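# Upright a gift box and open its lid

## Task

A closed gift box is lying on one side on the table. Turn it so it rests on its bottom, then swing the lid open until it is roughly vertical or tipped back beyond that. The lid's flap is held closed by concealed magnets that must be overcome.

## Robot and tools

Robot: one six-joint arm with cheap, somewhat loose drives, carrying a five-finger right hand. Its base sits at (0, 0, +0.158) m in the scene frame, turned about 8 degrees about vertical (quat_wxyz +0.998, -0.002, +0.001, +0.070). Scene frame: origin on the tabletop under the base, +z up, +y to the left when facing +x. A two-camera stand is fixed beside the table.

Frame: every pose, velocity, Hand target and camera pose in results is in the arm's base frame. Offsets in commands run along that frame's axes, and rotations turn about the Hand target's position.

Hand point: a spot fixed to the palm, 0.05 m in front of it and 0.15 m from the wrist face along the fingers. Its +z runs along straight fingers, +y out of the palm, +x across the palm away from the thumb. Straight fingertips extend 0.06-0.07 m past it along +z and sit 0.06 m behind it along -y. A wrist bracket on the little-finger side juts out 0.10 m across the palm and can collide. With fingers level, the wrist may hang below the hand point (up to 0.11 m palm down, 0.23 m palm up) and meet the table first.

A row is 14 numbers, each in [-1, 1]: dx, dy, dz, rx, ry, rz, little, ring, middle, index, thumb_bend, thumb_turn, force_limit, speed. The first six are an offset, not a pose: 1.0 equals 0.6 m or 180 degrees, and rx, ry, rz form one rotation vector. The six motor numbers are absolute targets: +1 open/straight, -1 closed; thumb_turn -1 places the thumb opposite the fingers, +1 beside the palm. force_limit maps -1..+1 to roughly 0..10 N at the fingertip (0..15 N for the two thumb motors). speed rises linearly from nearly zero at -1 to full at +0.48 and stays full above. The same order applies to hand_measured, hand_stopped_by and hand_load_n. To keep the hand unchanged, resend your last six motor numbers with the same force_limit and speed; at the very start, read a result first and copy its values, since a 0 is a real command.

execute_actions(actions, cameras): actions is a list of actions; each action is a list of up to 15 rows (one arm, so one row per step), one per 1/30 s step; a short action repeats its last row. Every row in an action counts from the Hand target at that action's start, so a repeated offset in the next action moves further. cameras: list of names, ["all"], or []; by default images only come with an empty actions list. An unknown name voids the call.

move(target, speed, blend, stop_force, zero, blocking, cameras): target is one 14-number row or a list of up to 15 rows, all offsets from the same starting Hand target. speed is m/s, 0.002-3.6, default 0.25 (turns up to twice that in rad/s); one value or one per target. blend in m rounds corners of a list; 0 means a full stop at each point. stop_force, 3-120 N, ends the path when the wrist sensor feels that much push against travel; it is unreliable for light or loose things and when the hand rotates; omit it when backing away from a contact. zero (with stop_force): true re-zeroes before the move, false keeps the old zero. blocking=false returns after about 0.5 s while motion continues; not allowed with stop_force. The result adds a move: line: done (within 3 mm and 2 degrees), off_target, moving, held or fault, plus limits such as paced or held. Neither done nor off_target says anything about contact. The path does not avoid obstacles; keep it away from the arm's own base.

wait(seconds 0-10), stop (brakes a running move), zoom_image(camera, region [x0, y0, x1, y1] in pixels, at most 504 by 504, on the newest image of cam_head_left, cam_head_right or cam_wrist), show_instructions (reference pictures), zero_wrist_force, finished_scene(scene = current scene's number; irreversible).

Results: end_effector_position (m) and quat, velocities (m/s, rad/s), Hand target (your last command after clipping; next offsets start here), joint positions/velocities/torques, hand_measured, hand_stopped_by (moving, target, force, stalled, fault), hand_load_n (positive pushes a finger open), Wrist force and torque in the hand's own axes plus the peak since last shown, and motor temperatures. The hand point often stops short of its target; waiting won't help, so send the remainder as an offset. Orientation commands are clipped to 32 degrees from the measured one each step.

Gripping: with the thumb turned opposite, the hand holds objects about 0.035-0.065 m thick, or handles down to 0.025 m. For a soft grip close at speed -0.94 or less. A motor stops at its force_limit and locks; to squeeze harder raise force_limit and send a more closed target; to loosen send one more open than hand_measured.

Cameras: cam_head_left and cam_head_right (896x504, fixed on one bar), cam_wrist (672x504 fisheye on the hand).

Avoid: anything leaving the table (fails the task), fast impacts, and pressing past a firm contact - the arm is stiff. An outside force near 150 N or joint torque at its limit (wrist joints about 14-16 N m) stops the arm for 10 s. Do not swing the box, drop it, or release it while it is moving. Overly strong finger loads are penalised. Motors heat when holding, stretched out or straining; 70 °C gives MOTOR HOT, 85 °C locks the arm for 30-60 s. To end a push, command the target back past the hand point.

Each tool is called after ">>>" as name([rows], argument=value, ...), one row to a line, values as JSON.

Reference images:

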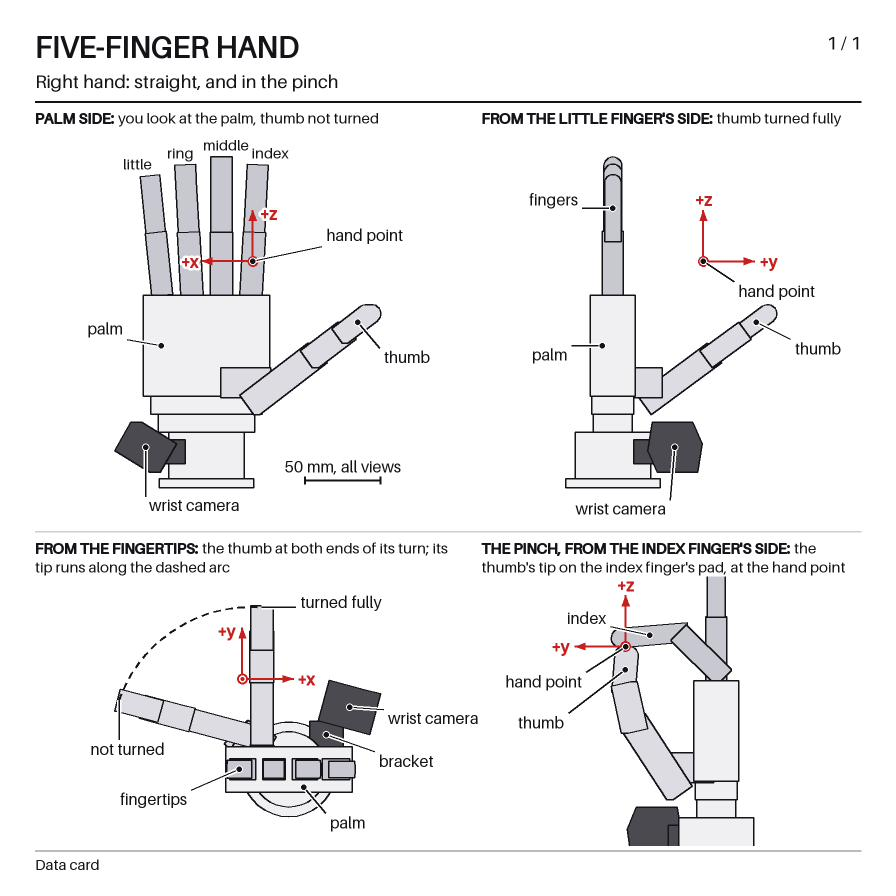

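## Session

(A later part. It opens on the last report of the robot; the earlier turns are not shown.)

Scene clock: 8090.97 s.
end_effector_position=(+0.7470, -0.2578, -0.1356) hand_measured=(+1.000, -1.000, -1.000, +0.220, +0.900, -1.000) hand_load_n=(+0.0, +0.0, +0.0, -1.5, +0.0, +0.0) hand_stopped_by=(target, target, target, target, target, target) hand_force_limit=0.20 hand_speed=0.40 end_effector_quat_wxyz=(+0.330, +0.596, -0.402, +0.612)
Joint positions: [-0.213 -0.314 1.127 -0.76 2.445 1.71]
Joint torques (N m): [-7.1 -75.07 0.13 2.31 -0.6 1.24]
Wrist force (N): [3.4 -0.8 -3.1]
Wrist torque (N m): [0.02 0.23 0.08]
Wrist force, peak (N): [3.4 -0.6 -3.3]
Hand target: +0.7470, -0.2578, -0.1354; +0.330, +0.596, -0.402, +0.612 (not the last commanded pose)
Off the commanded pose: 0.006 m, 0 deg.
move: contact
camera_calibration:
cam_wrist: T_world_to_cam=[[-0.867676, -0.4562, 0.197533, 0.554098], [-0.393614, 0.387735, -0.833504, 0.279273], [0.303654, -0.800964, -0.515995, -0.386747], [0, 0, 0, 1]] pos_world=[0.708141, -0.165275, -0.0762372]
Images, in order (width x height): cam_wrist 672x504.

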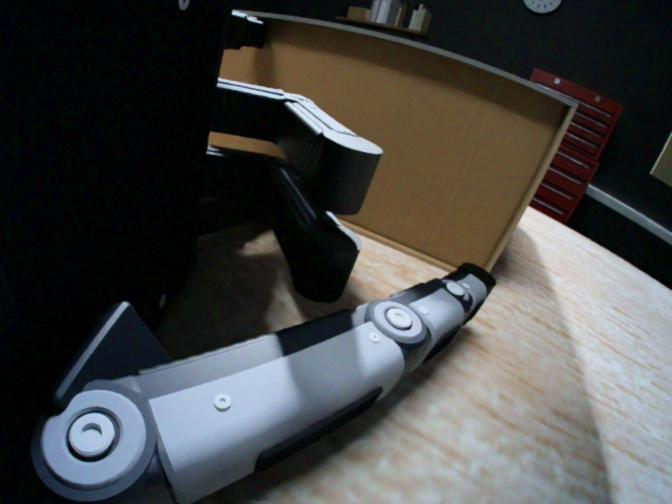

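>>> move([
  [0.0023, 0.0003, 0.0052, -0.0029, 0.0164, 0, 1, -1, -1, 0.22, 0.9, -1, 0.2, 0.4],
  [0.0033, 0.009, 0.0052, -0.0029, 0.0164, -0.0139, 1, -1, -1, 0.22, 0.9, -1, 0.2, 0.4],
], speed=[0.01, 0.02])

>>> move(target=[0.0009, -0.0049, 0, 0, 0, 0, 1, -1, -1, 0.22, 0.9, -1, 0.2, 0.4], speed=0.01)

>>> move(target=[0.0006, -0.0033, 0, 0, 0, 0, 1, -1, -1, 0.22, 0.9, -1, 0.2, 0.4], speed=0.01)

>>> move(target=[0.0006, -0.0033, 0, 0, 0, 0, 1, -1, -1, 0.22, 0.9, -1, 0.2, 0.4], speed=0.01, cameras=["cam_head_left", "cam_wrist"])

>>> zoom_image(camera="cam_head_left", region=[420, 210, 500, 290])

>>> zoom_image(camera="cam_wrist", region=[210, 0, 350, 105])

Scene clock: 8114.37 s.
end_effector_position=(+0.7489, -0.2524, -0.1323) hand_measured=(+1.000, -1.000, -1.000, +0.220, +0.900, -1.000) hand_load_n=(+0.0, +0.0, +0.0, +0.0, +0.0, +0.5) hand_stopped_by=(target, target, target, target, target, target) hand_force_limit=0.20 hand_speed=0.40 end_effector_quat_wxyz=(+0.356, +0.601, -0.403, +0.591)
Joint positions: [-0.196 -0.287 1.046 -0.677 2.506 1.685]
Joint torques (N m): [7.12 -33.71 -29.08 2.15 1.3 0.98]
Wrist force (N): [-1.5 -0.1 -1.3]
Wrist torque (N m): [0.05 0.10 0.13]
Wrist force, peak (N): [3.1 -0.9 -3.3]
Hand target: +0.7489, -0.2524, -0.1323; +0.356, +0.601, -0.403, +0.591
Off the commanded pose: 0.000 m, 0 deg.
move: done

Scene clock: 8115.07 s.
end_effector_position=(+0.7495, -0.2552, -0.1323) hand_measured=(+1.000, -1.000, -1.000, +0.220, +0.900, -1.000) hand_load_n=(+0.0, +0.0, +0.0, +0.0, +0.0, +0.0) hand_stopped_by=(target, target, target, target, target, target) hand_force_limit=0.20 hand_speed=0.40 end_effector_quat_wxyz=(+0.356, +0.601, -0.403, +0.591)
Joint positions: [-0.2 -0.286 1.044 -0.676 2.502 1.685]
Joint torques (N m): [-4.67 -32.52 -30.63 2.16 -0.38 -0.82]
Wrist force (N): [-1.1 -0.6 -1.4]
Wrist torque (N m): [-0.01 0.04 0.14]
Wrist force, peak (N): [-1.8 -0.4 -1.6]
Hand target: +0.7495, -0.2553, -0.1323; +0.356, +0.601, -0.403, +0.591
Off the commanded pose: 0.000 m, 0 deg.
move: done

Scene clock: 8115.77 s.
end_effector_position=(+0.7498, -0.2572, -0.1323) hand_measured=(+1.000, -1.000, -1.000, +0.220, +0.900, -1.000) hand_load_n=(-0.5, +0.0, +0.0, +0.0, +0.0, +0.0) hand_stopped_by=(target, target, target, target, target, target) hand_force_limit=0.20 hand_speed=0.40 end_effector_quat_wxyz=(+0.356, +0.601, -0.403, +0.591)
Joint positions: [-0.203 -0.285 1.042 -0.675 2.5 1.684]
Joint torques (N m): [-5.43 -33 -30.08 2.25 -0.49 -0.81]
Wrist force (N): [-1.8 -0.2 -2.0]
Wrist torque (N m): [0.04 0.17 0.11]
Wrist force, peak (N): [-1.5 -0.4 -2.5]
Hand target: +0.7498, -0.2573, -0.1323; +0.356, +0.601, -0.403, +0.591
Off the commanded pose: 0.000 m, 0 deg.
move: done

Scene clock: 8116.47 s.
end_effector_position=(+0.7502, -0.2592, -0.1323) hand_measured=(+1.000, -1.000, -1.000, +0.220, +0.900, -1.000) hand_load_n=(-0.5, +0.0, +0.0, +0.0, +0.0, +0.0) hand_stopped_by=(target, target, target, target, target, target) hand_force_limit=0.20 hand_speed=0.40 end_effector_quat_wxyz=(+0.356, +0.601, -0.403, +0.591)
Joint positions: [-0.206 -0.285 1.04 -0.675 2.497 1.684]
Joint torques (N m): [-5.15 -33.19 -28.09 2.43 -0.45 -0.84]
Wrist force (N): [-1.4 -0.2 -2.2]
Wrist torque (N m): [0.04 0.12 0.13]
Wrist force, peak (N): [-1.6 -0.3 -2.3]
Hand target: +0.7502, -0.2593, -0.1323; +0.356, +0.601, -0.403, +0.591
Off the commanded pose: 0.000 m, 0 deg.
move: done
camera_calibration:
cam_wrist: T_world_to_cam=[[-0.875307, -0.416082, 0.246402, 0.578133], [-0.41893, 0.397971, -0.81616, 0.307686], [0.241529, -0.817615, -0.522656, -0.34583], [0, 0, 0, 1]] pos_world=[0.71847, -0.164655, -0.0720815]
Images, in order (width x height): cam_head_left 896x504, cam_wrist 672x504.

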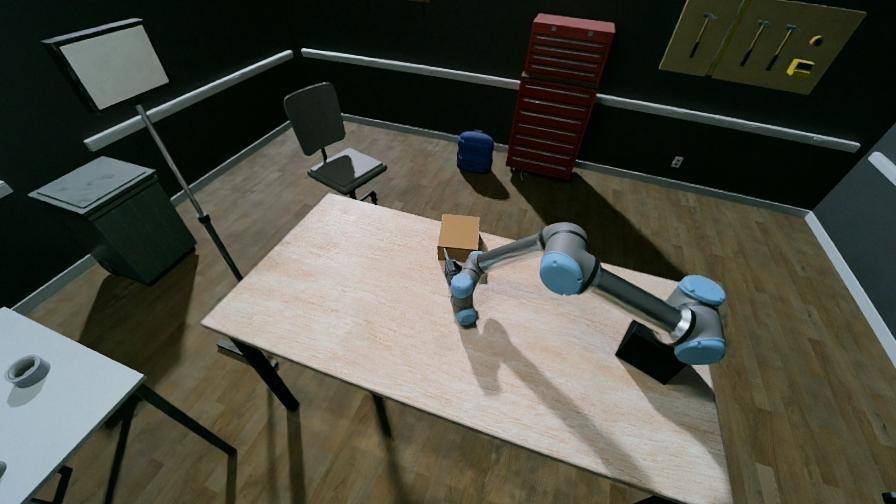

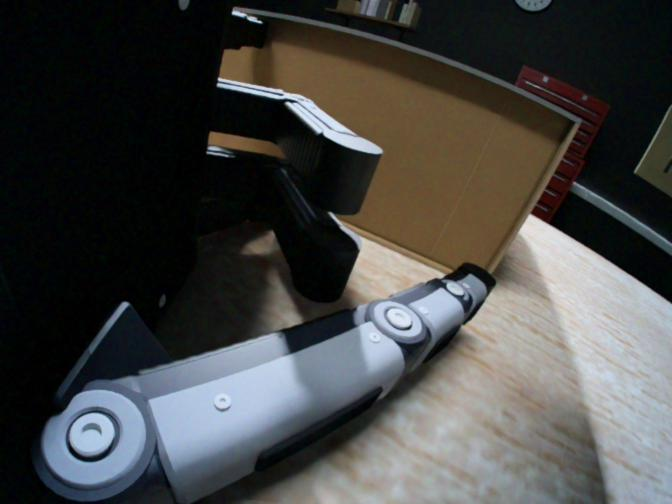

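Scaled by 6.300 from the camera's 896x504 image, which has a finer 1280x720 frame.

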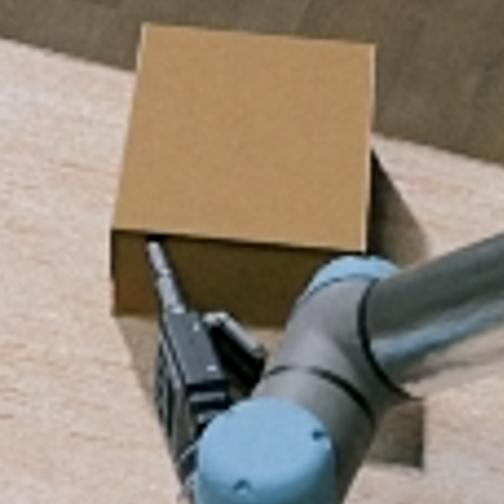

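Scaled by 3.600 from the camera's 672x504 image, which has a finer 960x720 frame.

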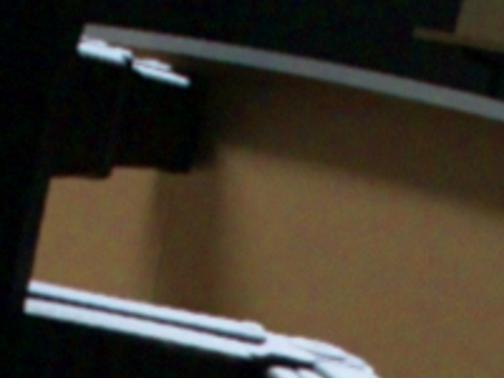

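>>> move(target=[0, 0, -0.0125, 0, 0, 0, 1, -1, -1, 0.22, 0.9, -1, 0.2, 0.4], speed=0.004, stop_force=3)

>>> move(target=[-0.00093, -0.00016, -0.0014, 0.0019, -0.0109, 0, 1, -1, -1, 0.22, 0.9, -1, 0.2, 0.4], speed=0.01)

Scene clock: 8128.80 s.
end_effector_position=(+0.7502, -0.2593, -0.1336) hand_measured=(+1.000, -1.000, -1.000, +0.220, +0.900, -1.000) hand_load_n=(+0.0, +0.0, +0.0, -1.5, +0.0, +0.0) hand_stopped_by=(target, target, target, target, target, target) hand_force_limit=0.20 hand_speed=0.40 end_effector_quat_wxyz=(+0.356, +0.601, -0.403, +0.591)
Joint positions: [-0.206 -0.282 1.039 -0.676 2.497 1.684]
Joint torques (N m): [-5.31 -65.93 -7.45 2.36 -0.46 -0.53]
Wrist force (N): [3.0 0.4 -3.1]
Wrist torque (N m): [0.07 0.33 0.19]
Wrist force, peak (N): [3.0 0.7 -3.3]
Hand target: +0.7502, -0.2593, -0.1335; +0.356, +0.601, -0.403, +0.591 (not the last commanded pose)
Off the commanded pose: 0.006 m, 0 deg.
move: contact

Scene clock: 8130.80 s.
end_effector_position=(+0.7497, -0.2594, -0.1343) hand_measured=(+1.000, -1.000, -1.000, +0.220, +0.900, -1.000) hand_load_n=(+0.0, +0.0, +0.0, +0.0, +0.0, +0.5) hand_stopped_by=(target, target, target, target, target, target) hand_force_limit=0.20 hand_speed=0.40 end_effector_quat_wxyz=(+0.347, +0.592, -0.411, +0.600)
Joint positions: [-0.207 -0.288 1.055 -0.702 2.495 1.705]
Joint torques (N m): [-5.97 -80.22 0.12 -3.44 -0.43 1.41]
Wrist force (N): [-1.1 -0.4 -1.7]
Wrist torque (N m): [0.03 0.05 0.06]
Wrist force, peak (N): [3.0 -0.6 -3.0]
Hand target: +0.7496, -0.2594, -0.1343; +0.347, +0.592, -0.411, +0.600
Off the commanded pose: 0.000 m, 0 deg.
move: done

>>> move(target=[0, 0, -0.0125, 0, 0, 0, 1, -1, -1, 0.22, 0.9, -1, 0.2, 0.4], speed=0.004, stop_force=3)

>>> move(target=[-0.00046, -0.00008, -0.00055, 0.00096, -0.0055, 0, 1, -1, -1, 0.22, 0.9, -1, 0.2, 0.4], speed=0.01)

>>> move(target=[0, 0, -0.0125, 0, 0, 0, 1, -1, -1, 0.22, 0.9, -1, 0.2, 0.4], speed=0.004, stop_force=3, cameras=["cam_wrist"])

>>> zoom_image(camera="cam_wrist", region=[210, 0, 350, 105])

Scene clock: 8150.23 s.
end_effector_position=(+0.7497, -0.2594, -0.1351) hand_measured=(+1.000, -1.000, -1.000, +0.220, +0.900, -1.000) hand_load_n=(+0.0, +0.0, +0.0, -1.0, +0.0, +0.0) hand_stopped_by=(target, target, target, target, target, target) hand_force_limit=0.20 hand_speed=0.40 end_effector_quat_wxyz=(+0.347, +0.592, -0.411, +0.600)
Joint positions: [-0.207 -0.286 1.055 -0.703 2.495 1.705]
Joint torques (N m): [-5.16 -78 0.61 2.55 -0.38 1.35]
Wrist force (N): [1.1 0.6 -2.3]
Wrist torque (N m): [0.07 0.24 0.07]
Wrist force, peak (N): [2.8 0.3 -2.7]
Hand target: +0.7497, -0.2594, -0.1351; +0.347, +0.592, -0.411, +0.600 (not the last commanded pose)
Off the commanded pose: 0.007 m, 0 deg.
move: contact

Scene clock: 8151.37 s.
end_effector_position=(+0.7494, -0.2594, -0.1354) hand_measured=(+1.000, -1.000, -1.000, +0.220, +0.900, -1.000) hand_load_n=(+0.0, +0.0, +0.0, +1.0, +0.0, +0.0) hand_stopped_by=(target, target, target, target, target, target) hand_force_limit=0.20 hand_speed=0.40 end_effector_quat_wxyz=(+0.343, +0.588, -0.415, +0.604)
Joint positions: [-0.208 -0.289 1.063 -0.716 2.494 1.716]
Joint torques (N m): [-5.32 -78.62 0.29 -2.47 -0.41 1.59]
Wrist force (N): [0.9 -0.2 -0.5]
Wrist torque (N m): [0.00 0.23 0.06]
Wrist force, peak (N): [1.5 0.0 -2.2]
Hand target: +0.7494, -0.2594, -0.1354; +0.343, +0.587, -0.415, +0.604
Off the commanded pose: 0.000 m, 0 deg.
move: done

Scene clock: 8152.87 s.
end_effector_position=(+0.7494, -0.2594, -0.1358) hand_measured=(+1.000, -1.000, -1.000, +0.220, +0.900, -1.000) hand_load_n=(+0.0, +0.0, +0.0, -0.5, +0.0, +0.5) hand_stopped_by=(target, target, target, target, target, target) hand_force_limit=0.20 hand_speed=0.40 end_effector_quat_wxyz=(+0.343, +0.587, -0.415, +0.604)
Joint positions: [-0.208 -0.288 1.062 -0.717 2.494 1.716]
Joint torques (N m): [-5.3 -75.51 1.33 2.69 -0.33 1.35]
Wrist force (N): [3.6 0.6 -0.9]
Wrist torque (N m): [-0.01 0.38 0.06]
Wrist force, peak (N): [6.2 0.8 -1.1]
Hand target: +0.7494, -0.2594, -0.1358; +0.343, +0.587, -0.415, +0.604 (not the last commanded pose)
Off the commanded pose: 0.007 m, 0 deg.
move: contact
camera_calibration:
cam_wrist: T_world_to_cam=[[-0.886803, -0.418078, 0.196953, 0.579603], [-0.376139, 0.405327, -0.833204, 0.272164], [0.268514, -0.81297, -0.516701, -0.365883], [0, 0, 0, 1]] pos_world=[0.71461, -0.165448, -0.0764384]
Images, in order (width x height): cam_wrist 672x504.

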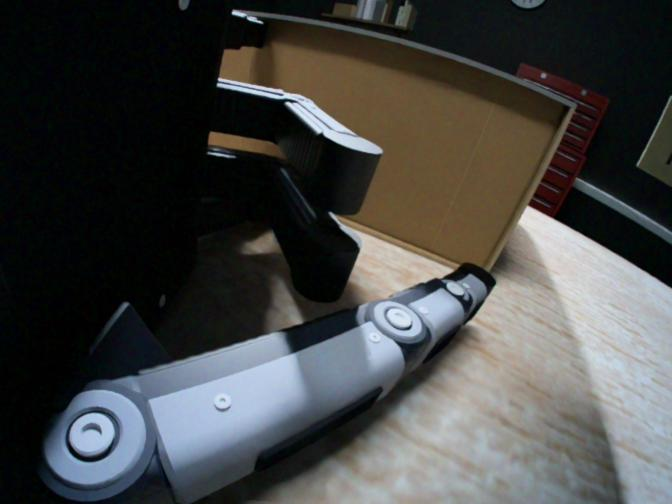

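Scaled by 3.600 from the camera's 672x504 image, which has a finer 960x720 frame.

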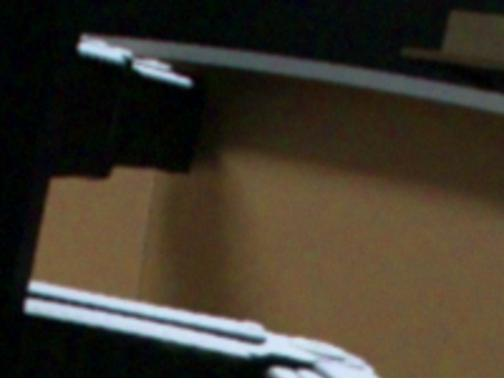

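>>> move(target=[-0.0019, -0.0003, -0.0048, 0.0039, -0.0219, 0, 1, -1, -1, 0.22, 0.9, -1, 0.2, 0.4], speed=0.01)

>>> move(target=[0, 0, -0.0125, 0, 0, 0, 1, -1, -1, 0.22, 0.9, -1, 0.2, 0.4], speed=0.004, stop_force=3, cameras=["cam_wrist"])

>>> zoom_image(camera="cam_wrist", region=[210, 0, 350, 105])

Scene clock: 8194.80 s.
end_effector_position=(+0.7483, -0.2596, -0.1387) hand_measured=(+1.000, -1.000, -1.000, +0.220, +0.900, -1.000) hand_load_n=(+0.0, +0.0, +0.0, +0.0, -0.5, +0.5) hand_stopped_by=(target, target, target, target, target, target) hand_force_limit=0.20 hand_speed=0.40 end_effector_quat_wxyz=(+0.325, +0.568, -0.430, +0.622)
Joint positions: [-0.21 -0.295 1.093 -0.77 2.49 1.759]
Joint torques (N m): [-5.25 -71.09 3.11 -2.14 -0.67 2.09]
Wrist force (N): [7.8 0.1 -0.9]
Wrist torque (N m): [0.07 0.48 -0.02]
Wrist force, peak (N): [7.9 0.2 -0.9]
Hand target: +0.7483, -0.2596, -0.1387; +0.325, +0.568, -0.430, +0.622
Off the commanded pose: 0.000 m, 0 deg.
move: done

Scene clock: 8196.30 s.
end_effector_position=(+0.7483, -0.2596, -0.1393) hand_measured=(+1.000, -1.000, -1.000, +0.220, +0.900, -1.000) hand_load_n=(+0.0, +0.0, +0.0, -4.5, +0.0, +0.0) hand_stopped_by=(target, target, target, target, target, target) hand_force_limit=0.20 hand_speed=0.40 end_effector_quat_wxyz=(+0.325, +0.568, -0.430, +0.622)
Joint positions: [-0.21 -0.294 1.092 -0.771 2.49 1.759]
Joint torques (N m): [-5.32 -70.47 1.37 2.68 -0.78 2.09]
Wrist force (N): [9.6 3.0 -3.4]
Wrist torque (N m): [0.11 0.53 -0.01]
Wrist force, peak (N): [11.8 2.6 -3.6]
Hand target: +0.7483, -0.2596, -0.1393; +0.325, +0.568, -0.430, +0.622 (not the last commanded pose)
Off the commanded pose: 0.007 m, 0 deg.
move: contact
camera_calibration:
cam_wrist: T_world_to_cam=[[-0.898055, -0.420119, 0.130373, 0.577781], [-0.318125, 0.415607, -0.852096, 0.225489], [0.303798, -0.806704, -0.506888, -0.390923], [0, 0, 0, 1]] pos_world=[0.709375, -0.166337, -0.081343]
Images, in order (width x height): cam_wrist 672x504.

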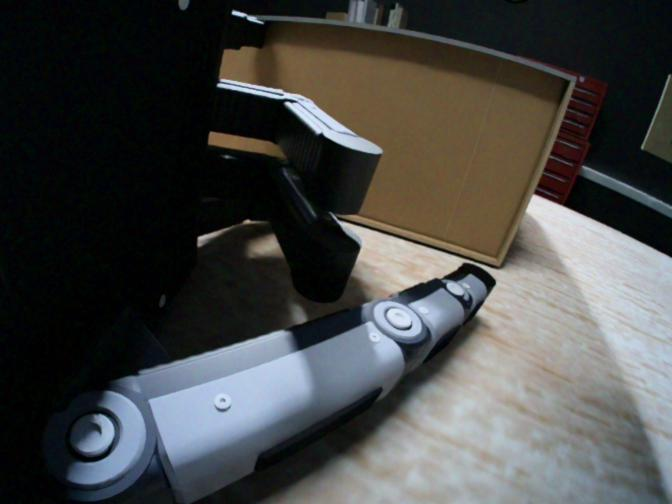

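Scaled by 3.600 from the camera's 672x504 image, which has a finer 960x720 frame.

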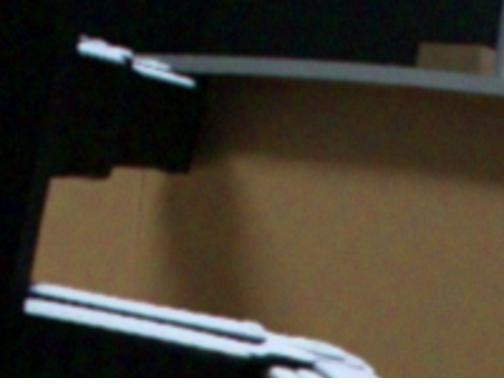

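>>> move(target=[-0.00095, -0.00016, -0.0020, 0.0019, -0.0109, 0, 1, -1, -1, 0.22, 0.9, -1, 0.2, 0.4], speed=0.01)

>>> move(target=[-0.00095, -0.00016, -0.0022, 0.0019, -0.0109, 0, 1, -1, -1, 0.22, 0.9, -1, 0.2, 0.4], speed=0.01, cameras=["cam_wrist", "cam_head_left"])

>>> zoom_image(camera="cam_wrist", region=[210, 0, 350, 105])

>>> zoom_image(camera="cam_head_left", region=[420, 210, 500, 290])

Scene clock: 8212.73 s.
end_effector_position=(+0.7477, -0.2597, -0.1405) hand_measured=(+1.000, -1.000, -1.000, +0.220, +0.900, -1.000) hand_load_n=(+0.0, +0.0, +0.0, -5.0, +0.0, +0.0) hand_stopped_by=(target, target, target, target, target, target) hand_force_limit=0.20 hand_speed=0.40 end_effector_quat_wxyz=(+0.316, +0.559, -0.438, +0.630)
Joint positions: [-0.211 -0.297 1.107 -0.798 2.489 1.78]
Joint torques (N m): [-5.41 -67.14 3 -2.07 -2.91 2.96]
Wrist force (N): [13.0 2.6 -3.9]
Wrist torque (N m): [0.13 0.73 -0.02]
Wrist force, peak (N): [13.2 2.5 -4.2]
Hand target: +0.7477, -0.2597, -0.1405; +0.316, +0.559, -0.438, +0.630
Off the commanded pose: 0.000 m, 0 deg.
move: done

Scene clock: 8214.73 s.
end_effector_position=(+0.7471, -0.2598, -0.1418) hand_measured=(+1.000, -1.000, -1.000, +0.220, +0.900, -1.000) hand_load_n=(+0.0, +0.0, +0.0, -5.0, +0.0, +0.0) hand_stopped_by=(target, target, target, target, target, target) hand_force_limit=0.20 hand_speed=0.40 end_effector_quat_wxyz=(+0.306, +0.549, -0.445, +0.638)
Joint positions: [-0.212 -0.3 1.121 -0.824 2.488 1.802]
Joint torques (N m): [-5.66 -62.97 1.41 -1.85 -3.21 3.2]
Wrist force (N): [18.5 1.7 -5.2]
Wrist torque (N m): [0.16 0.91 0.02]
Wrist force, peak (N): [18.5 1.7 -5.2]
Hand target: +0.7471, -0.2598, -0.1419; +0.306, +0.549, -0.445, +0.638
Off the commanded pose: 0.000 m, 0 deg.
move: done
camera_calibration:
cam_wrist: T_world_to_cam=[[-0.904695, -0.421259, 0.0637771, 0.572278], [-0.259407, 0.425871, -0.8668, 0.17974], [0.337987, -0.800734, -0.494561, -0.414188], [0, 0, 0, 1]] pos_world=[0.704353, -0.167123, -0.0855409]
Images, in order (width x height): cam_head_left 896x504, cam_wrist 672x504.

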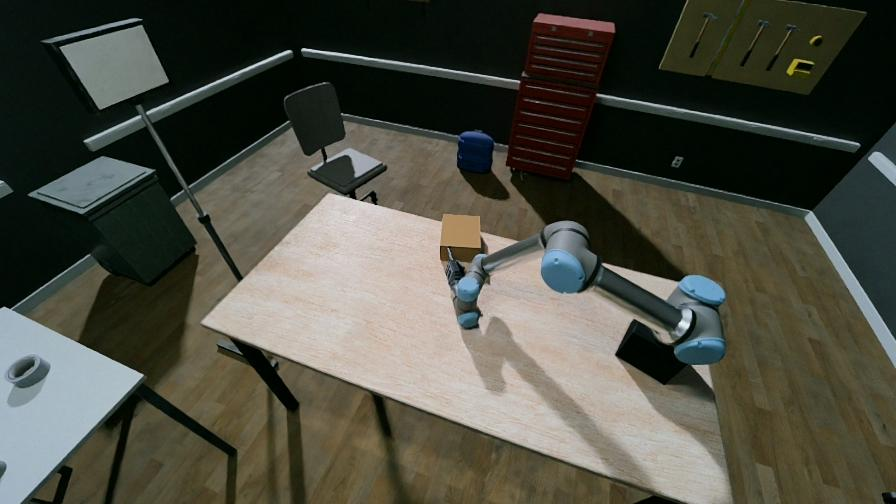

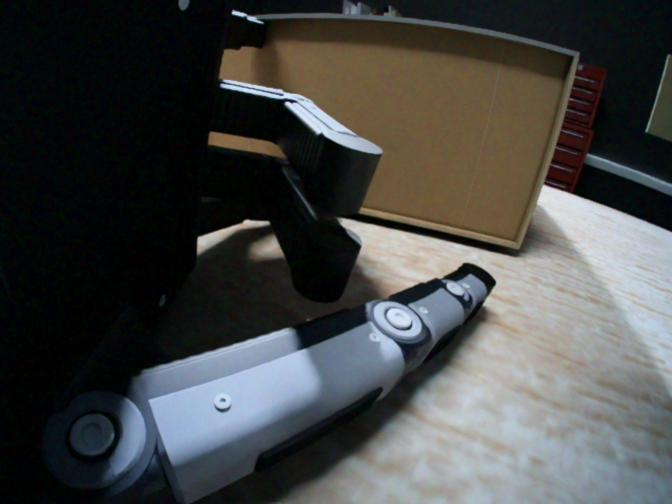

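Scaled by 3.600 from the camera's 672x504 image, which has a finer 960x720 frame.

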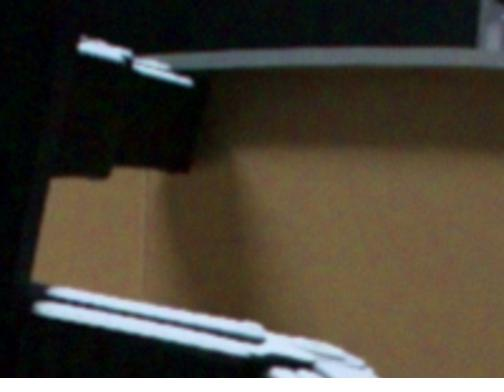

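Scaled by 6.300 from the camera's 896x504 image, which has a finer 1280x720 frame.

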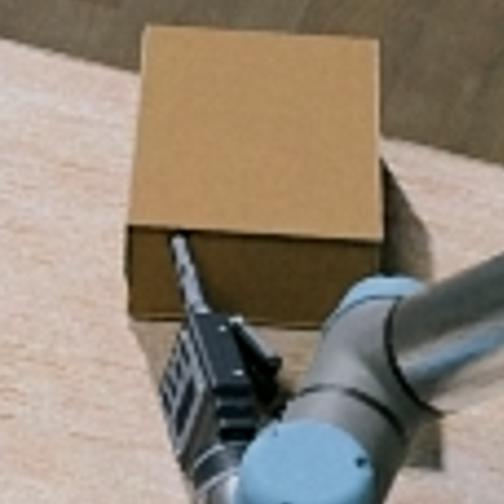

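>>> zoom_image(camera="cam_wrist", region=[350, 170, 590, 290])

>>> zoom_image(camera="cam_wrist", region=[180, 120, 290, 250])

Scaled by 2.100 from the camera's 672x504 image, which has a finer 960x720 frame.

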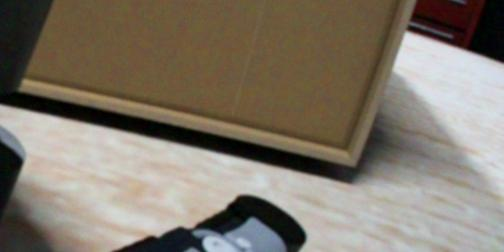

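Scaled by 3.877 from the camera's 672x504 image, which has a finer 960x720 frame.

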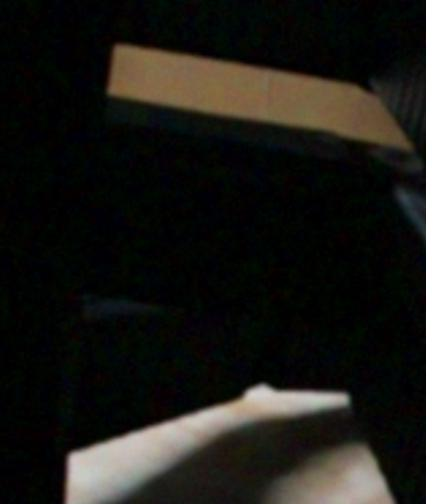

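>>> move(target=[0.0052, 0.0008, 0.016, -0.0106, 0.0602, 0, 1, -1, -1, 0.22, 0.9, -1, 0.2, 0.4], speed=0.025)

>>> move(target=[-0.0026, 0.0148, 0, 0, 0, 0, 1, -1, -1, 0.22, 0.9, -1, 0.2, 0.4], speed=0.03, cameras=["cam_wrist", "cam_head_left"])

>>> zoom_image(camera="cam_head_left", region=[420, 210, 500, 290])

>>> zoom_image(camera="cam_wrist", region=[350, 170, 590, 290])

Scene clock: 8251.97 s.
end_effector_position=(+0.7502, -0.2593, -0.1323) hand_measured=(+1.000, -1.000, -1.000, +0.220, +0.900, -1.000) hand_load_n=(+0.0, +0.0, +0.0, +0.0, +0.0, +0.5) hand_stopped_by=(target, target, target, target, target, target) hand_force_limit=0.20 hand_speed=0.40 end_effector_quat_wxyz=(+0.356, +0.601, -0.403, +0.591)
Joint positions: [-0.206 -0.285 1.04 -0.675 2.497 1.684]
Joint torques (N m): [5.65 -33.07 -29.27 2.29 1 -1.65]
Wrist force (N): [-1.9 -0.3 -1.7]
Wrist torque (N m): [0.05 0.17 0.10]
Wrist force, peak (N): [18.9 1.4 -5.2]
Hand target: +0.7502, -0.2593, -0.1323; +0.356, +0.601, -0.403, +0.591
Off the commanded pose: 0.000 m, 0 deg.
move: done

Scene clock: 8252.73 s.
end_effector_position=(+0.7487, -0.2506, -0.1323) hand_measured=(+1.000, -1.000, -1.000, +0.220, +0.900, -1.000) hand_load_n=(+0.0, +0.0, +0.0, +0.0, +0.0, +0.0) hand_stopped_by=(target, target, target, target, target, target) hand_force_limit=0.20 hand_speed=0.40 end_effector_quat_wxyz=(+0.356, +0.601, -0.403, +0.591)
Joint positions: [-0.194 -0.287 1.047 -0.678 2.509 1.685]
Joint torques (N m): [6.38 -83.89 -2.14 -3.22 1.63 0.84]
Wrist force (N): [-2.0 -0.1 -1.9]
Wrist torque (N m): [0.08 0.19 0.10]
Wrist force, peak (N): [-2.2 0.2 -2.3]
Hand target: +0.7487, -0.2504, -0.1323; +0.356, +0.601, -0.403, +0.591
Off the commanded pose: 0.000 m, 0 deg.
move: done
camera_calibration:
cam_wrist: T_world_to_cam=[[-0.875283, -0.416104, 0.246451, 0.580356], [-0.418922, 0.397746, -0.816274, 0.303668], [0.24163, -0.817714, -0.522455, -0.338457], [0, 0, 0, 1]] pos_world=[0.71697, -0.156055, -0.0719815]
Images, in order (width x height): cam_head_left 896x504, cam_wrist 672x504.

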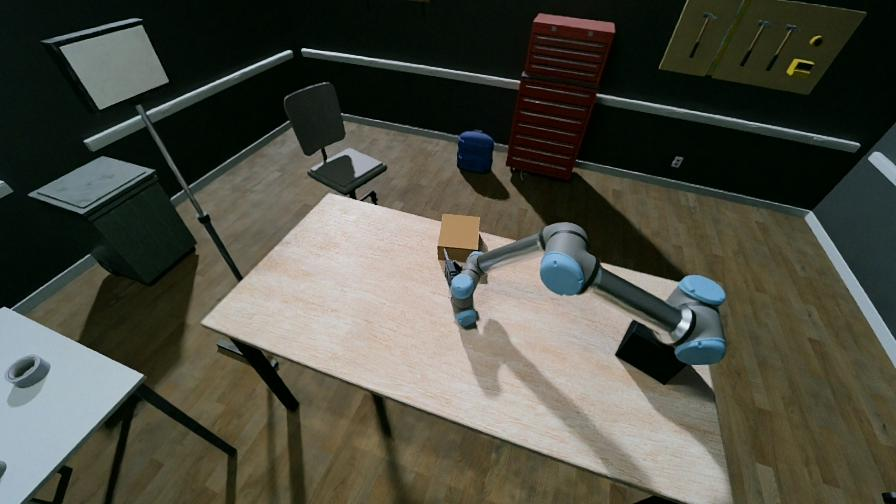

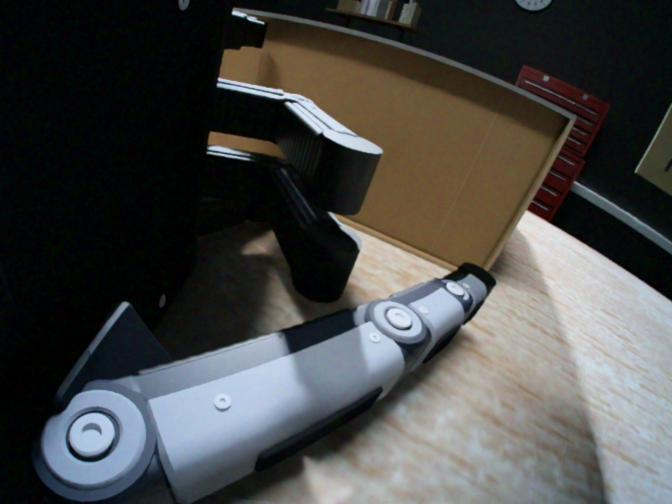

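Scaled by 6.300 from the camera's 896x504 image, which has a finer 1280x720 frame.

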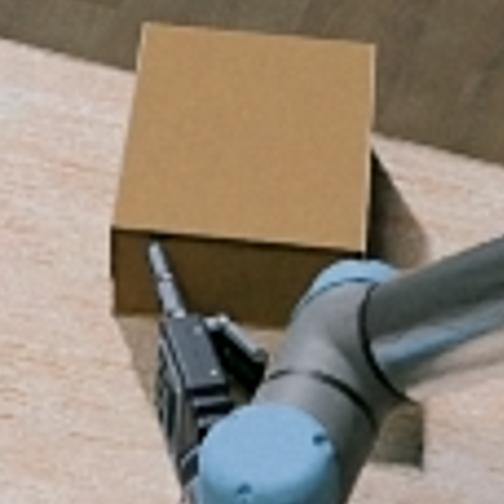

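Scaled by 2.100 from the camera's 672x504 image, which has a finer 960x720 frame.

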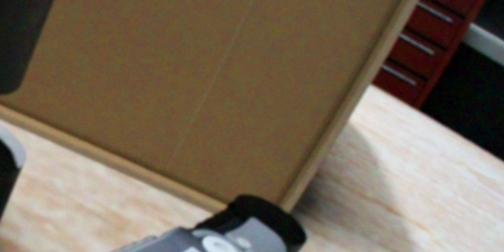

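>>> move(target=[0.005, 0.0008, 0.0047, -0.0014, 0.0082, 0, 1, -1, -1, 0.22, 0.9, -1, 0.2, 0.4], speed=0.02)

>>> zero_wrist_force()

>>> move(target=[0.0019, -0.0107, 0, 0, 0, 0, 1, -1, -1, 0.22, 0.9, -1, 0.2, 0.4], speed=0.01)

>>> move(target=[0.0009, -0.0049, 0, 0, 0, 0, 1, -1, -1, 0.22, 0.9, -1, 0.2, 0.4], speed=0.01)

>>> move(target=[0.0009, -0.0049, 0, 0, 0, 0, 1, -1, -1, 0.22, 0.9, -1, 0.2, 0.4], speed=0.01, cameras=["cam_head_left"])

>>> zoom_image(camera="cam_head_left", region=[420, 210, 500, 290])

Scene clock: 8275.97 s.
end_effector_position=(+0.7517, -0.2500, -0.1295) hand_measured=(+1.000, -1.000, -1.000, +0.220, +0.900, -1.000) hand_load_n=(+0.0, +0.0, +0.0, +0.0, +0.0, +0.5) hand_stopped_by=(target, target, target, target, target, target) hand_force_limit=0.20 hand_speed=0.40 end_effector_quat_wxyz=(+0.363, +0.608, -0.397, +0.584)
Joint positions: [-0.191 -0.282 1.024 -0.648 2.512 1.67]
Joint torques (N m): [6.77 -32.69 -29.44 2.1 1.68 -1.29]
Wrist force (N): [-2.0 -0.1 -1.8]
Wrist torque (N m): [0.08 0.19 0.09]
Wrist force, peak (N): [-2.3 0.4 -2.1]
Hand target: +0.7517, -0.2500, -0.1294; +0.363, +0.608, -0.397, +0.584
Off the commanded pose: 0.000 m, 0 deg.
move: done

Wrist force sensor zeroed.

Scene clock: 8276.83 s.
end_effector_position=(+0.7528, -0.2562, -0.1294) hand_measured=(+1.000, -1.000, -1.000, +0.220, +0.900, -1.000) hand_load_n=(+0.0, +0.0, +0.0, +0.0, +0.0, +0.0) hand_stopped_by=(target, target, target, target, target, target) hand_force_limit=0.20 hand_speed=0.40 end_effector_quat_wxyz=(+0.363, +0.608, -0.397, +0.584)
Joint positions: [-0.2 -0.28 1.019 -0.646 2.503 1.669]
Joint torques (N m): [-5.33 -33.32 -30.11 2.4 -0.53 -1.39]
Wrist force (N, zeroed by zero_wrist_force): [0.1 0.1 -0.1]
Wrist torque (N m, zeroed by zero_wrist_force): [0.02 -0.01 0.01]
Wrist force, peak (N, zeroed by zero_wrist_force): [0.1 0.4 0.1]
Hand target: +0.7528, -0.2564, -0.1294; +0.363, +0.608, -0.397, +0.584
Off the commanded pose: 0.000 m, 0 deg.
move: done

Scene clock: 8277.53 s.
end_effector_position=(+0.7533, -0.2592, -0.1294) hand_measured=(+1.000, -1.000, -1.000, +0.220, +0.900, -1.000) hand_load_n=(-0.5, +0.0, +0.0, +0.0, +0.0, +0.0) hand_stopped_by=(target, target, target, target, target, target) hand_force_limit=0.20 hand_speed=0.40 end_effector_quat_wxyz=(+0.363, +0.608, -0.397, +0.584)
Joint positions: [-0.204 -0.279 1.016 -0.645 2.499 1.668]
Joint torques (N m): [-5.29 -32.96 -30.69 2.35 -0.47 -1.36]
Wrist force (N, zeroed by zero_wrist_force): [0.2 -0.1 -0.1]
Wrist torque (N m, zeroed by zero_wrist_force): [-0.01 -0.03 0.01]
Wrist force, peak (N, zeroed by zero_wrist_force): [0.4 -0.2 0.3]
Hand target: +0.7534, -0.2593, -0.1294; +0.363, +0.608, -0.397, +0.584
Off the commanded pose: 0.000 m, 0 deg.
move: done

Scene clock: 8278.23 s.
end_effector_position=(+0.7539, -0.2622, -0.1294) hand_measured=(+1.000, -1.000, -1.000, +0.220, +0.900, -1.000) hand_load_n=(+0.0, +0.0, +0.0, +0.0, +0.0, +0.0) hand_stopped_by=(target, target, target, target, target, target) hand_force_limit=0.20 hand_speed=0.40 end_effector_quat_wxyz=(+0.363, +0.608, -0.397, +0.584)
Joint positions: [-0.208 -0.278 1.014 -0.644 2.495 1.667]
Joint torques (N m): [-5.1 -33.24 -30.62 2.4 -0.4 -1.46]
Wrist force (N, zeroed by zero_wrist_force): [0.4 0.1 0.3]
Wrist torque (N m, zeroed by zero_wrist_force): [0.00 -0.07 0.03]
Wrist force, peak (N, zeroed by zero_wrist_force): [0.4 0.1 0.3]
Hand target: +0.7539, -0.2623, -0.1294; +0.363, +0.608, -0.397, +0.584
Off the commanded pose: 0.000 m, 0 deg.
move: done
Images, in order (width x height): cam_head_left 896x504.

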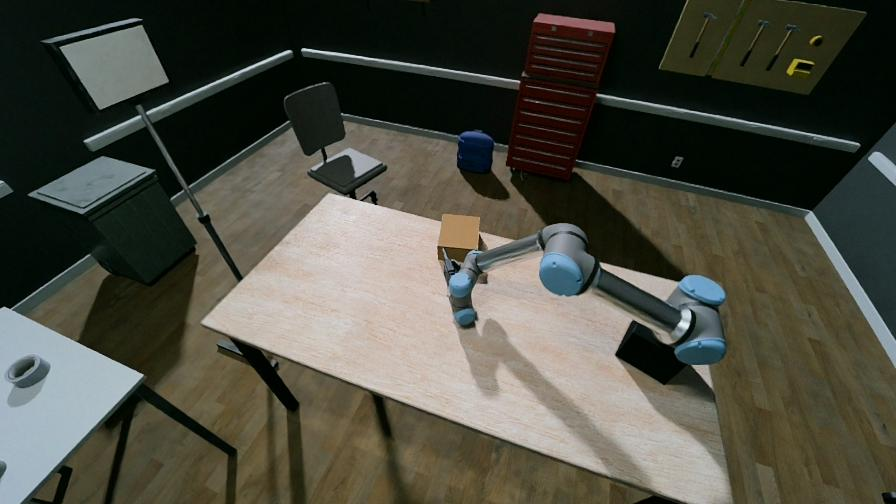

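Scaled by 6.300 from the camera's 896x504 image, which has a finer 1280x720 frame.

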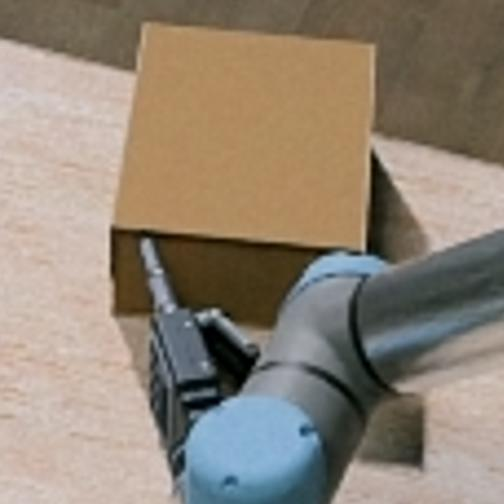

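>>> move(target=[0.0006, -0.0033, 0, 0, 0, 0, 1, -1, -1, 0.22, 0.9, -1, 0.2, 0.4], speed=0.01)

>>> move(target=[0.0006, -0.0033, 0, 0, 0, 0, 1, -1, -1, 0.22, 0.9, -1, 0.2, 0.4], speed=0.01, cameras=["cam_head_left", "cam_wrist"])

>>> zoom_image(camera="cam_head_left", region=[420, 210, 500, 290])

>>> zoom_image(camera="cam_wrist", region=[210, 0, 350, 105])

Scene clock: 8285.63 s.
end_effector_position=(+0.7542, -0.2642, -0.1294) hand_measured=(+1.000, -1.000, -1.000, +0.220, +0.900, -1.000) hand_load_n=(+0.0, +0.0, +0.0, +0.0, +0.0, +0.0) hand_stopped_by=(target, target, target, target, target, target) hand_force_limit=0.20 hand_speed=0.40 end_effector_quat_wxyz=(+0.363, +0.608, -0.397, +0.584)
Joint positions: [-0.211 -0.277 1.012 -0.643 2.493 1.667]
Joint torques (N m): [-8.42 -33.67 -28.75 2.28 -0.41 -1.32]
Wrist force (N, zeroed by zero_wrist_force): [0.1 -0.9 -0.7]
Wrist torque (N m, zeroed by zero_wrist_force): [0.02 0.03 -0.04]
Wrist force, peak (N, zeroed by zero_wrist_force): [0.1 -0.9 -0.7]
Hand target: +0.7543, -0.2642, -0.1294; +0.363, +0.608, -0.397, +0.584
Off the commanded pose: 0.000 m, 0 deg.
move: done

Scene clock: 8286.33 s.
end_effector_position=(+0.7546, -0.2662, -0.1294) hand_measured=(+1.000, -1.000, -1.000, +0.220, +0.900, -1.000) hand_load_n=(+0.0, +0.0, +0.0, +0.0, +0.0, +0.5) hand_stopped_by=(target, target, target, target, target, target) hand_force_limit=0.20 hand_speed=0.40 end_effector_quat_wxyz=(+0.363, +0.608, -0.397, +0.584)
Joint positions: [-0.214 -0.276 1.01 -0.642 2.49 1.666]
Joint torques (N m): [-8.17 -33.2 -29.84 2.39 -0.78 -1.45]
Wrist force (N, zeroed by zero_wrist_force): [0.2 -0.8 -1.0]
Wrist torque (N m, zeroed by zero_wrist_force): [0.07 0.05 -0.02]
Wrist force, peak (N, zeroed by zero_wrist_force): [0.1 -1.1 -1.0]
Hand target: +0.7546, -0.2662, -0.1294; +0.363, +0.608, -0.397, +0.584
Off the commanded pose: 0.000 m, 0 deg.
move: done
camera_calibration:
cam_wrist: T_world_to_cam=[[-0.868678, -0.414894, 0.270669, 0.576886], [-0.439736, 0.394236, -0.806976, 0.330562], [0.228102, -0.820025, -0.524908, -0.341801], [0, 0, 0, 1]] pos_world=[0.724454, -0.171258, -0.0688032]
Images, in order (width x height): cam_head_left 896x504, cam_wrist 672x504.

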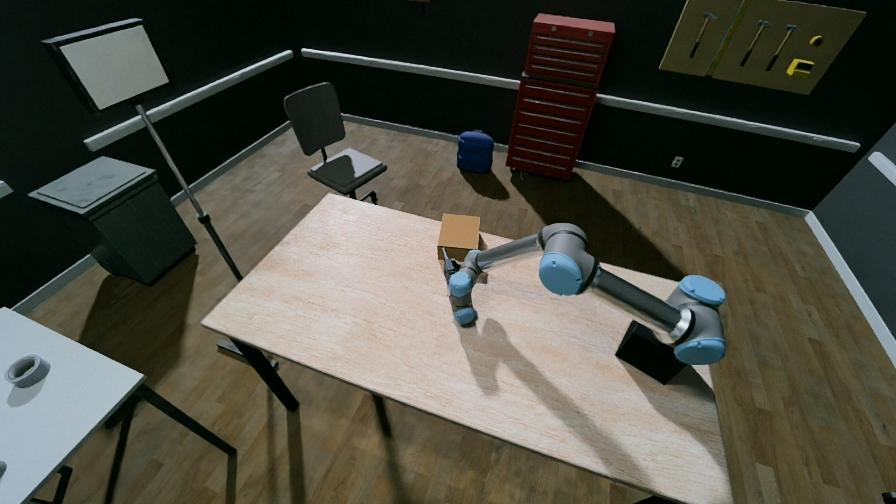

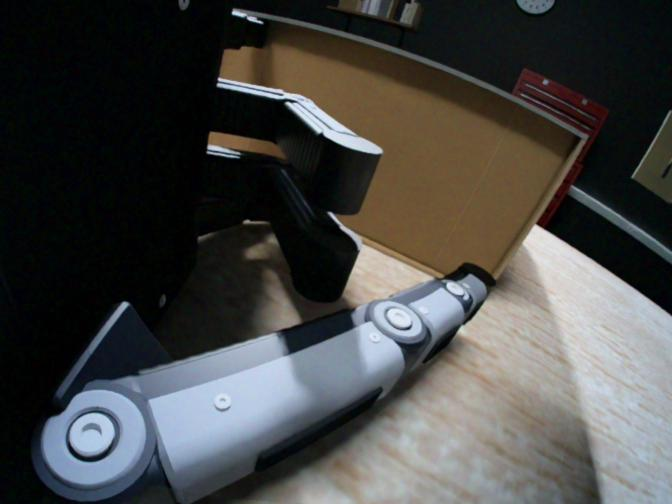

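Scaled by 6.300 from the camera's 896x504 image, which has a finer 1280x720 frame.

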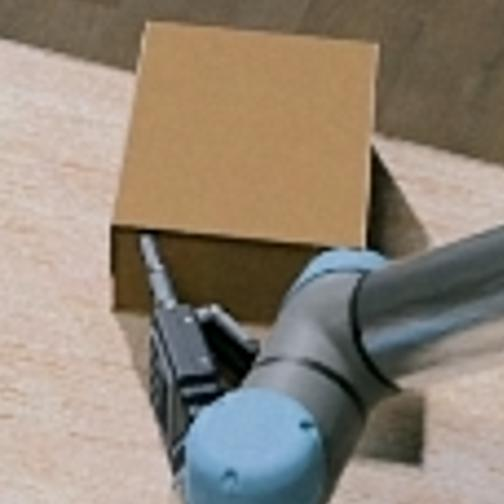

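Scaled by 3.600 from the camera's 672x504 image, which has a finer 960x720 frame.

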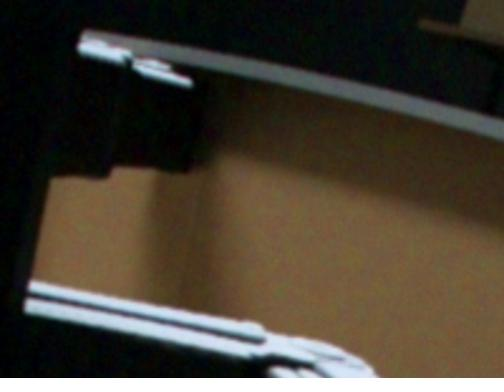

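>>> move(target=[0, 0, -0.0125, 0, 0, 0, 1, -1, -1, 0.22, 0.9, -1, 0.2, 0.4], speed=0.004, stop_force=3)

Scene clock: 8294.90 s.
end_effector_position=(+0.7546, -0.2662, -0.1329) hand_measured=(+1.000, -1.000, -1.000, +0.220, +0.900, -1.000) hand_load_n=(+0.0, +0.0, +0.0, -1.0, +0.0, +0.0) hand_stopped_by=(target, target, target, target, target, target) hand_force_limit=0.20 hand_speed=0.40 end_effector_quat_wxyz=(+0.363, +0.608, -0.397, +0.584)
Joint positions: [-0.214 -0.27 1.006 -0.645 2.49 1.666]
Joint torques (N m): [-8.48 -70.13 -5.39 1.66 -0.49 -1.06]
Wrist force (N, zeroed by zero_wrist_force): [4.1 -0.3 -1.6]
Wrist torque (N m, zeroed by zero_wrist_force): [0.04 0.22 0.06]
Wrist force, peak (N, zeroed by zero_wrist_force): [4.1 0.0 -1.8]
Hand target: +0.7546, -0.2662, -0.1328; +0.363, +0.608, -0.397, +0.584 (not the last commanded pose)
Off the commanded pose: 0.004 m, 0 deg.
move: contact

>>> move(target=[-0.0009, 0.0049, 0, 0, 0, 0, 1, -1, -1, 0.22, 0.9, -1, 0.2, 0.4], speed=0.01)

>>> move(target=[-0.0009, 0.0049, 0, 0, 0, 0, 1, -1, -1, 0.22, 0.9, -1, 0.2, 0.4], speed=0.01)

>>> move(target=[-0.0009, 0.0049, 0, 0, 0, 0, 1, -1, -1, 0.22, 0.9, -1, 0.2, 0.4], speed=0.01, cameras=["cam_wrist"])

>>> zoom_image(camera="cam_wrist", region=[280, 180, 480, 310])

Scene clock: 8339.50 s.
end_effector_position=(+0.7541, -0.2634, -0.1328) hand_measured=(+1.000, -1.000, -1.000, +0.220, +0.900, -1.000) hand_load_n=(+0.0, +0.0, +0.0, +1.0, +0.0, +0.0) hand_stopped_by=(target, target, target, target, target, target) hand_force_limit=0.20 hand_speed=0.40 end_effector_quat_wxyz=(+0.363, +0.608, -0.397, +0.584)
Joint positions: [-0.21 -0.271 1.009 -0.646 2.494 1.667]
Joint torques (N m): [6.07 -78.08 2.5 -2.6 0.95 1]
Wrist force (N, zeroed by zero_wrist_force): [2.5 -1.2 0.5]
Wrist torque (N m, zeroed by zero_wrist_force): [-0.05 0.15 0.02]
Wrist force, peak (N, zeroed by zero_wrist_force): [4.2 0.0 -1.8]
Hand target: +0.7541, -0.2633, -0.1328; +0.363, +0.608, -0.397, +0.584
Off the commanded pose: 0.000 m, 0 deg.
move: done

Scene clock: 8340.20 s.
end_effector_position=(+0.7536, -0.2605, -0.1328) hand_measured=(+1.000, -1.000, -1.000, +0.220, +0.900, -1.000) hand_load_n=(+0.0, +0.0, +0.0, +1.0, +0.0, +0.0) hand_stopped_by=(target, target, target, target, target, target) hand_force_limit=0.20 hand_speed=0.40 end_effector_quat_wxyz=(+0.363, +0.608, -0.397, +0.584) end_effector_velocity=(-0.001, +0.000, +0.000) end_effector_angular_velocity=(+0.000, +0.000, -0.004)
Joint positions: [-0.206 -0.272 1.012 -0.647 2.498 1.668]
Joint velocities: [0 -0.001 0.001 0 0.005 0]
Joint torques (N m): [5.85 -77.71 1.31 -2.58 0.92 0.89]
Wrist force (N, zeroed by zero_wrist_force): [3.4 -1.1 0.3]
Wrist torque (N m, zeroed by zero_wrist_force): [0.01 0.10 0.06]
Wrist force, peak (N, zeroed by zero_wrist_force): [3.4 -1.1 0.3]
Hand target: +0.7535, -0.2603, -0.1328; +0.363, +0.608, -0.397, +0.584
Off the commanded pose: 0.000 m, 0 deg.
move: done

Scene clock: 8340.90 s.
end_effector_position=(+0.7530, -0.2575, -0.1328) hand_measured=(+1.000, -1.000, -1.000, +0.220, +0.900, -1.000) hand_load_n=(+0.0, +0.0, +0.0, +1.0, +0.0, +0.0) hand_stopped_by=(target, target, target, target, target, target) hand_force_limit=0.20 hand_speed=0.40 end_effector_quat_wxyz=(+0.363, +0.608, -0.397, +0.584)
Joint positions: [-0.202 -0.273 1.014 -0.648 2.502 1.668]
Joint torques (N m): [5.71 -76.43 -0.43 -2.4 0.98 1]
Wrist force (N, zeroed by zero_wrist_force): [3.4 -1.7 0.5]
Wrist torque (N m, zeroed by zero_wrist_force): [-0.08 0.16 0.03]
Wrist force, peak (N, zeroed by zero_wrist_force): [3.4 -1.7 0.5]
Hand target: +0.7530, -0.2574, -0.1328; +0.363, +0.608, -0.397, +0.584
Off the commanded pose: 0.000 m, 0 deg.
move: done
camera_calibration:
cam_wrist: T_world_to_cam=[[-0.868687, -0.41486, 0.270691, 0.579998], [-0.439728, 0.394202, -0.806997, 0.323711], [0.228084, -0.820059, -0.524863, -0.336157], [0, 0, 0, 1]] pos_world=[0.722854, -0.162658, -0.0722032]
Images, in order (width x height): cam_wrist 672x504.

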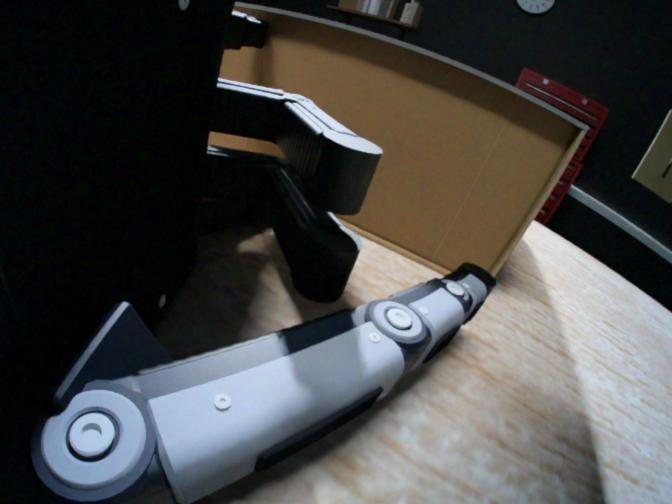

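Scaled by 2.520 from the camera's 672x504 image, which has a finer 960x720 frame.

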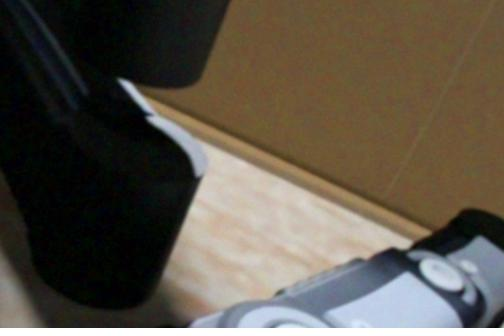

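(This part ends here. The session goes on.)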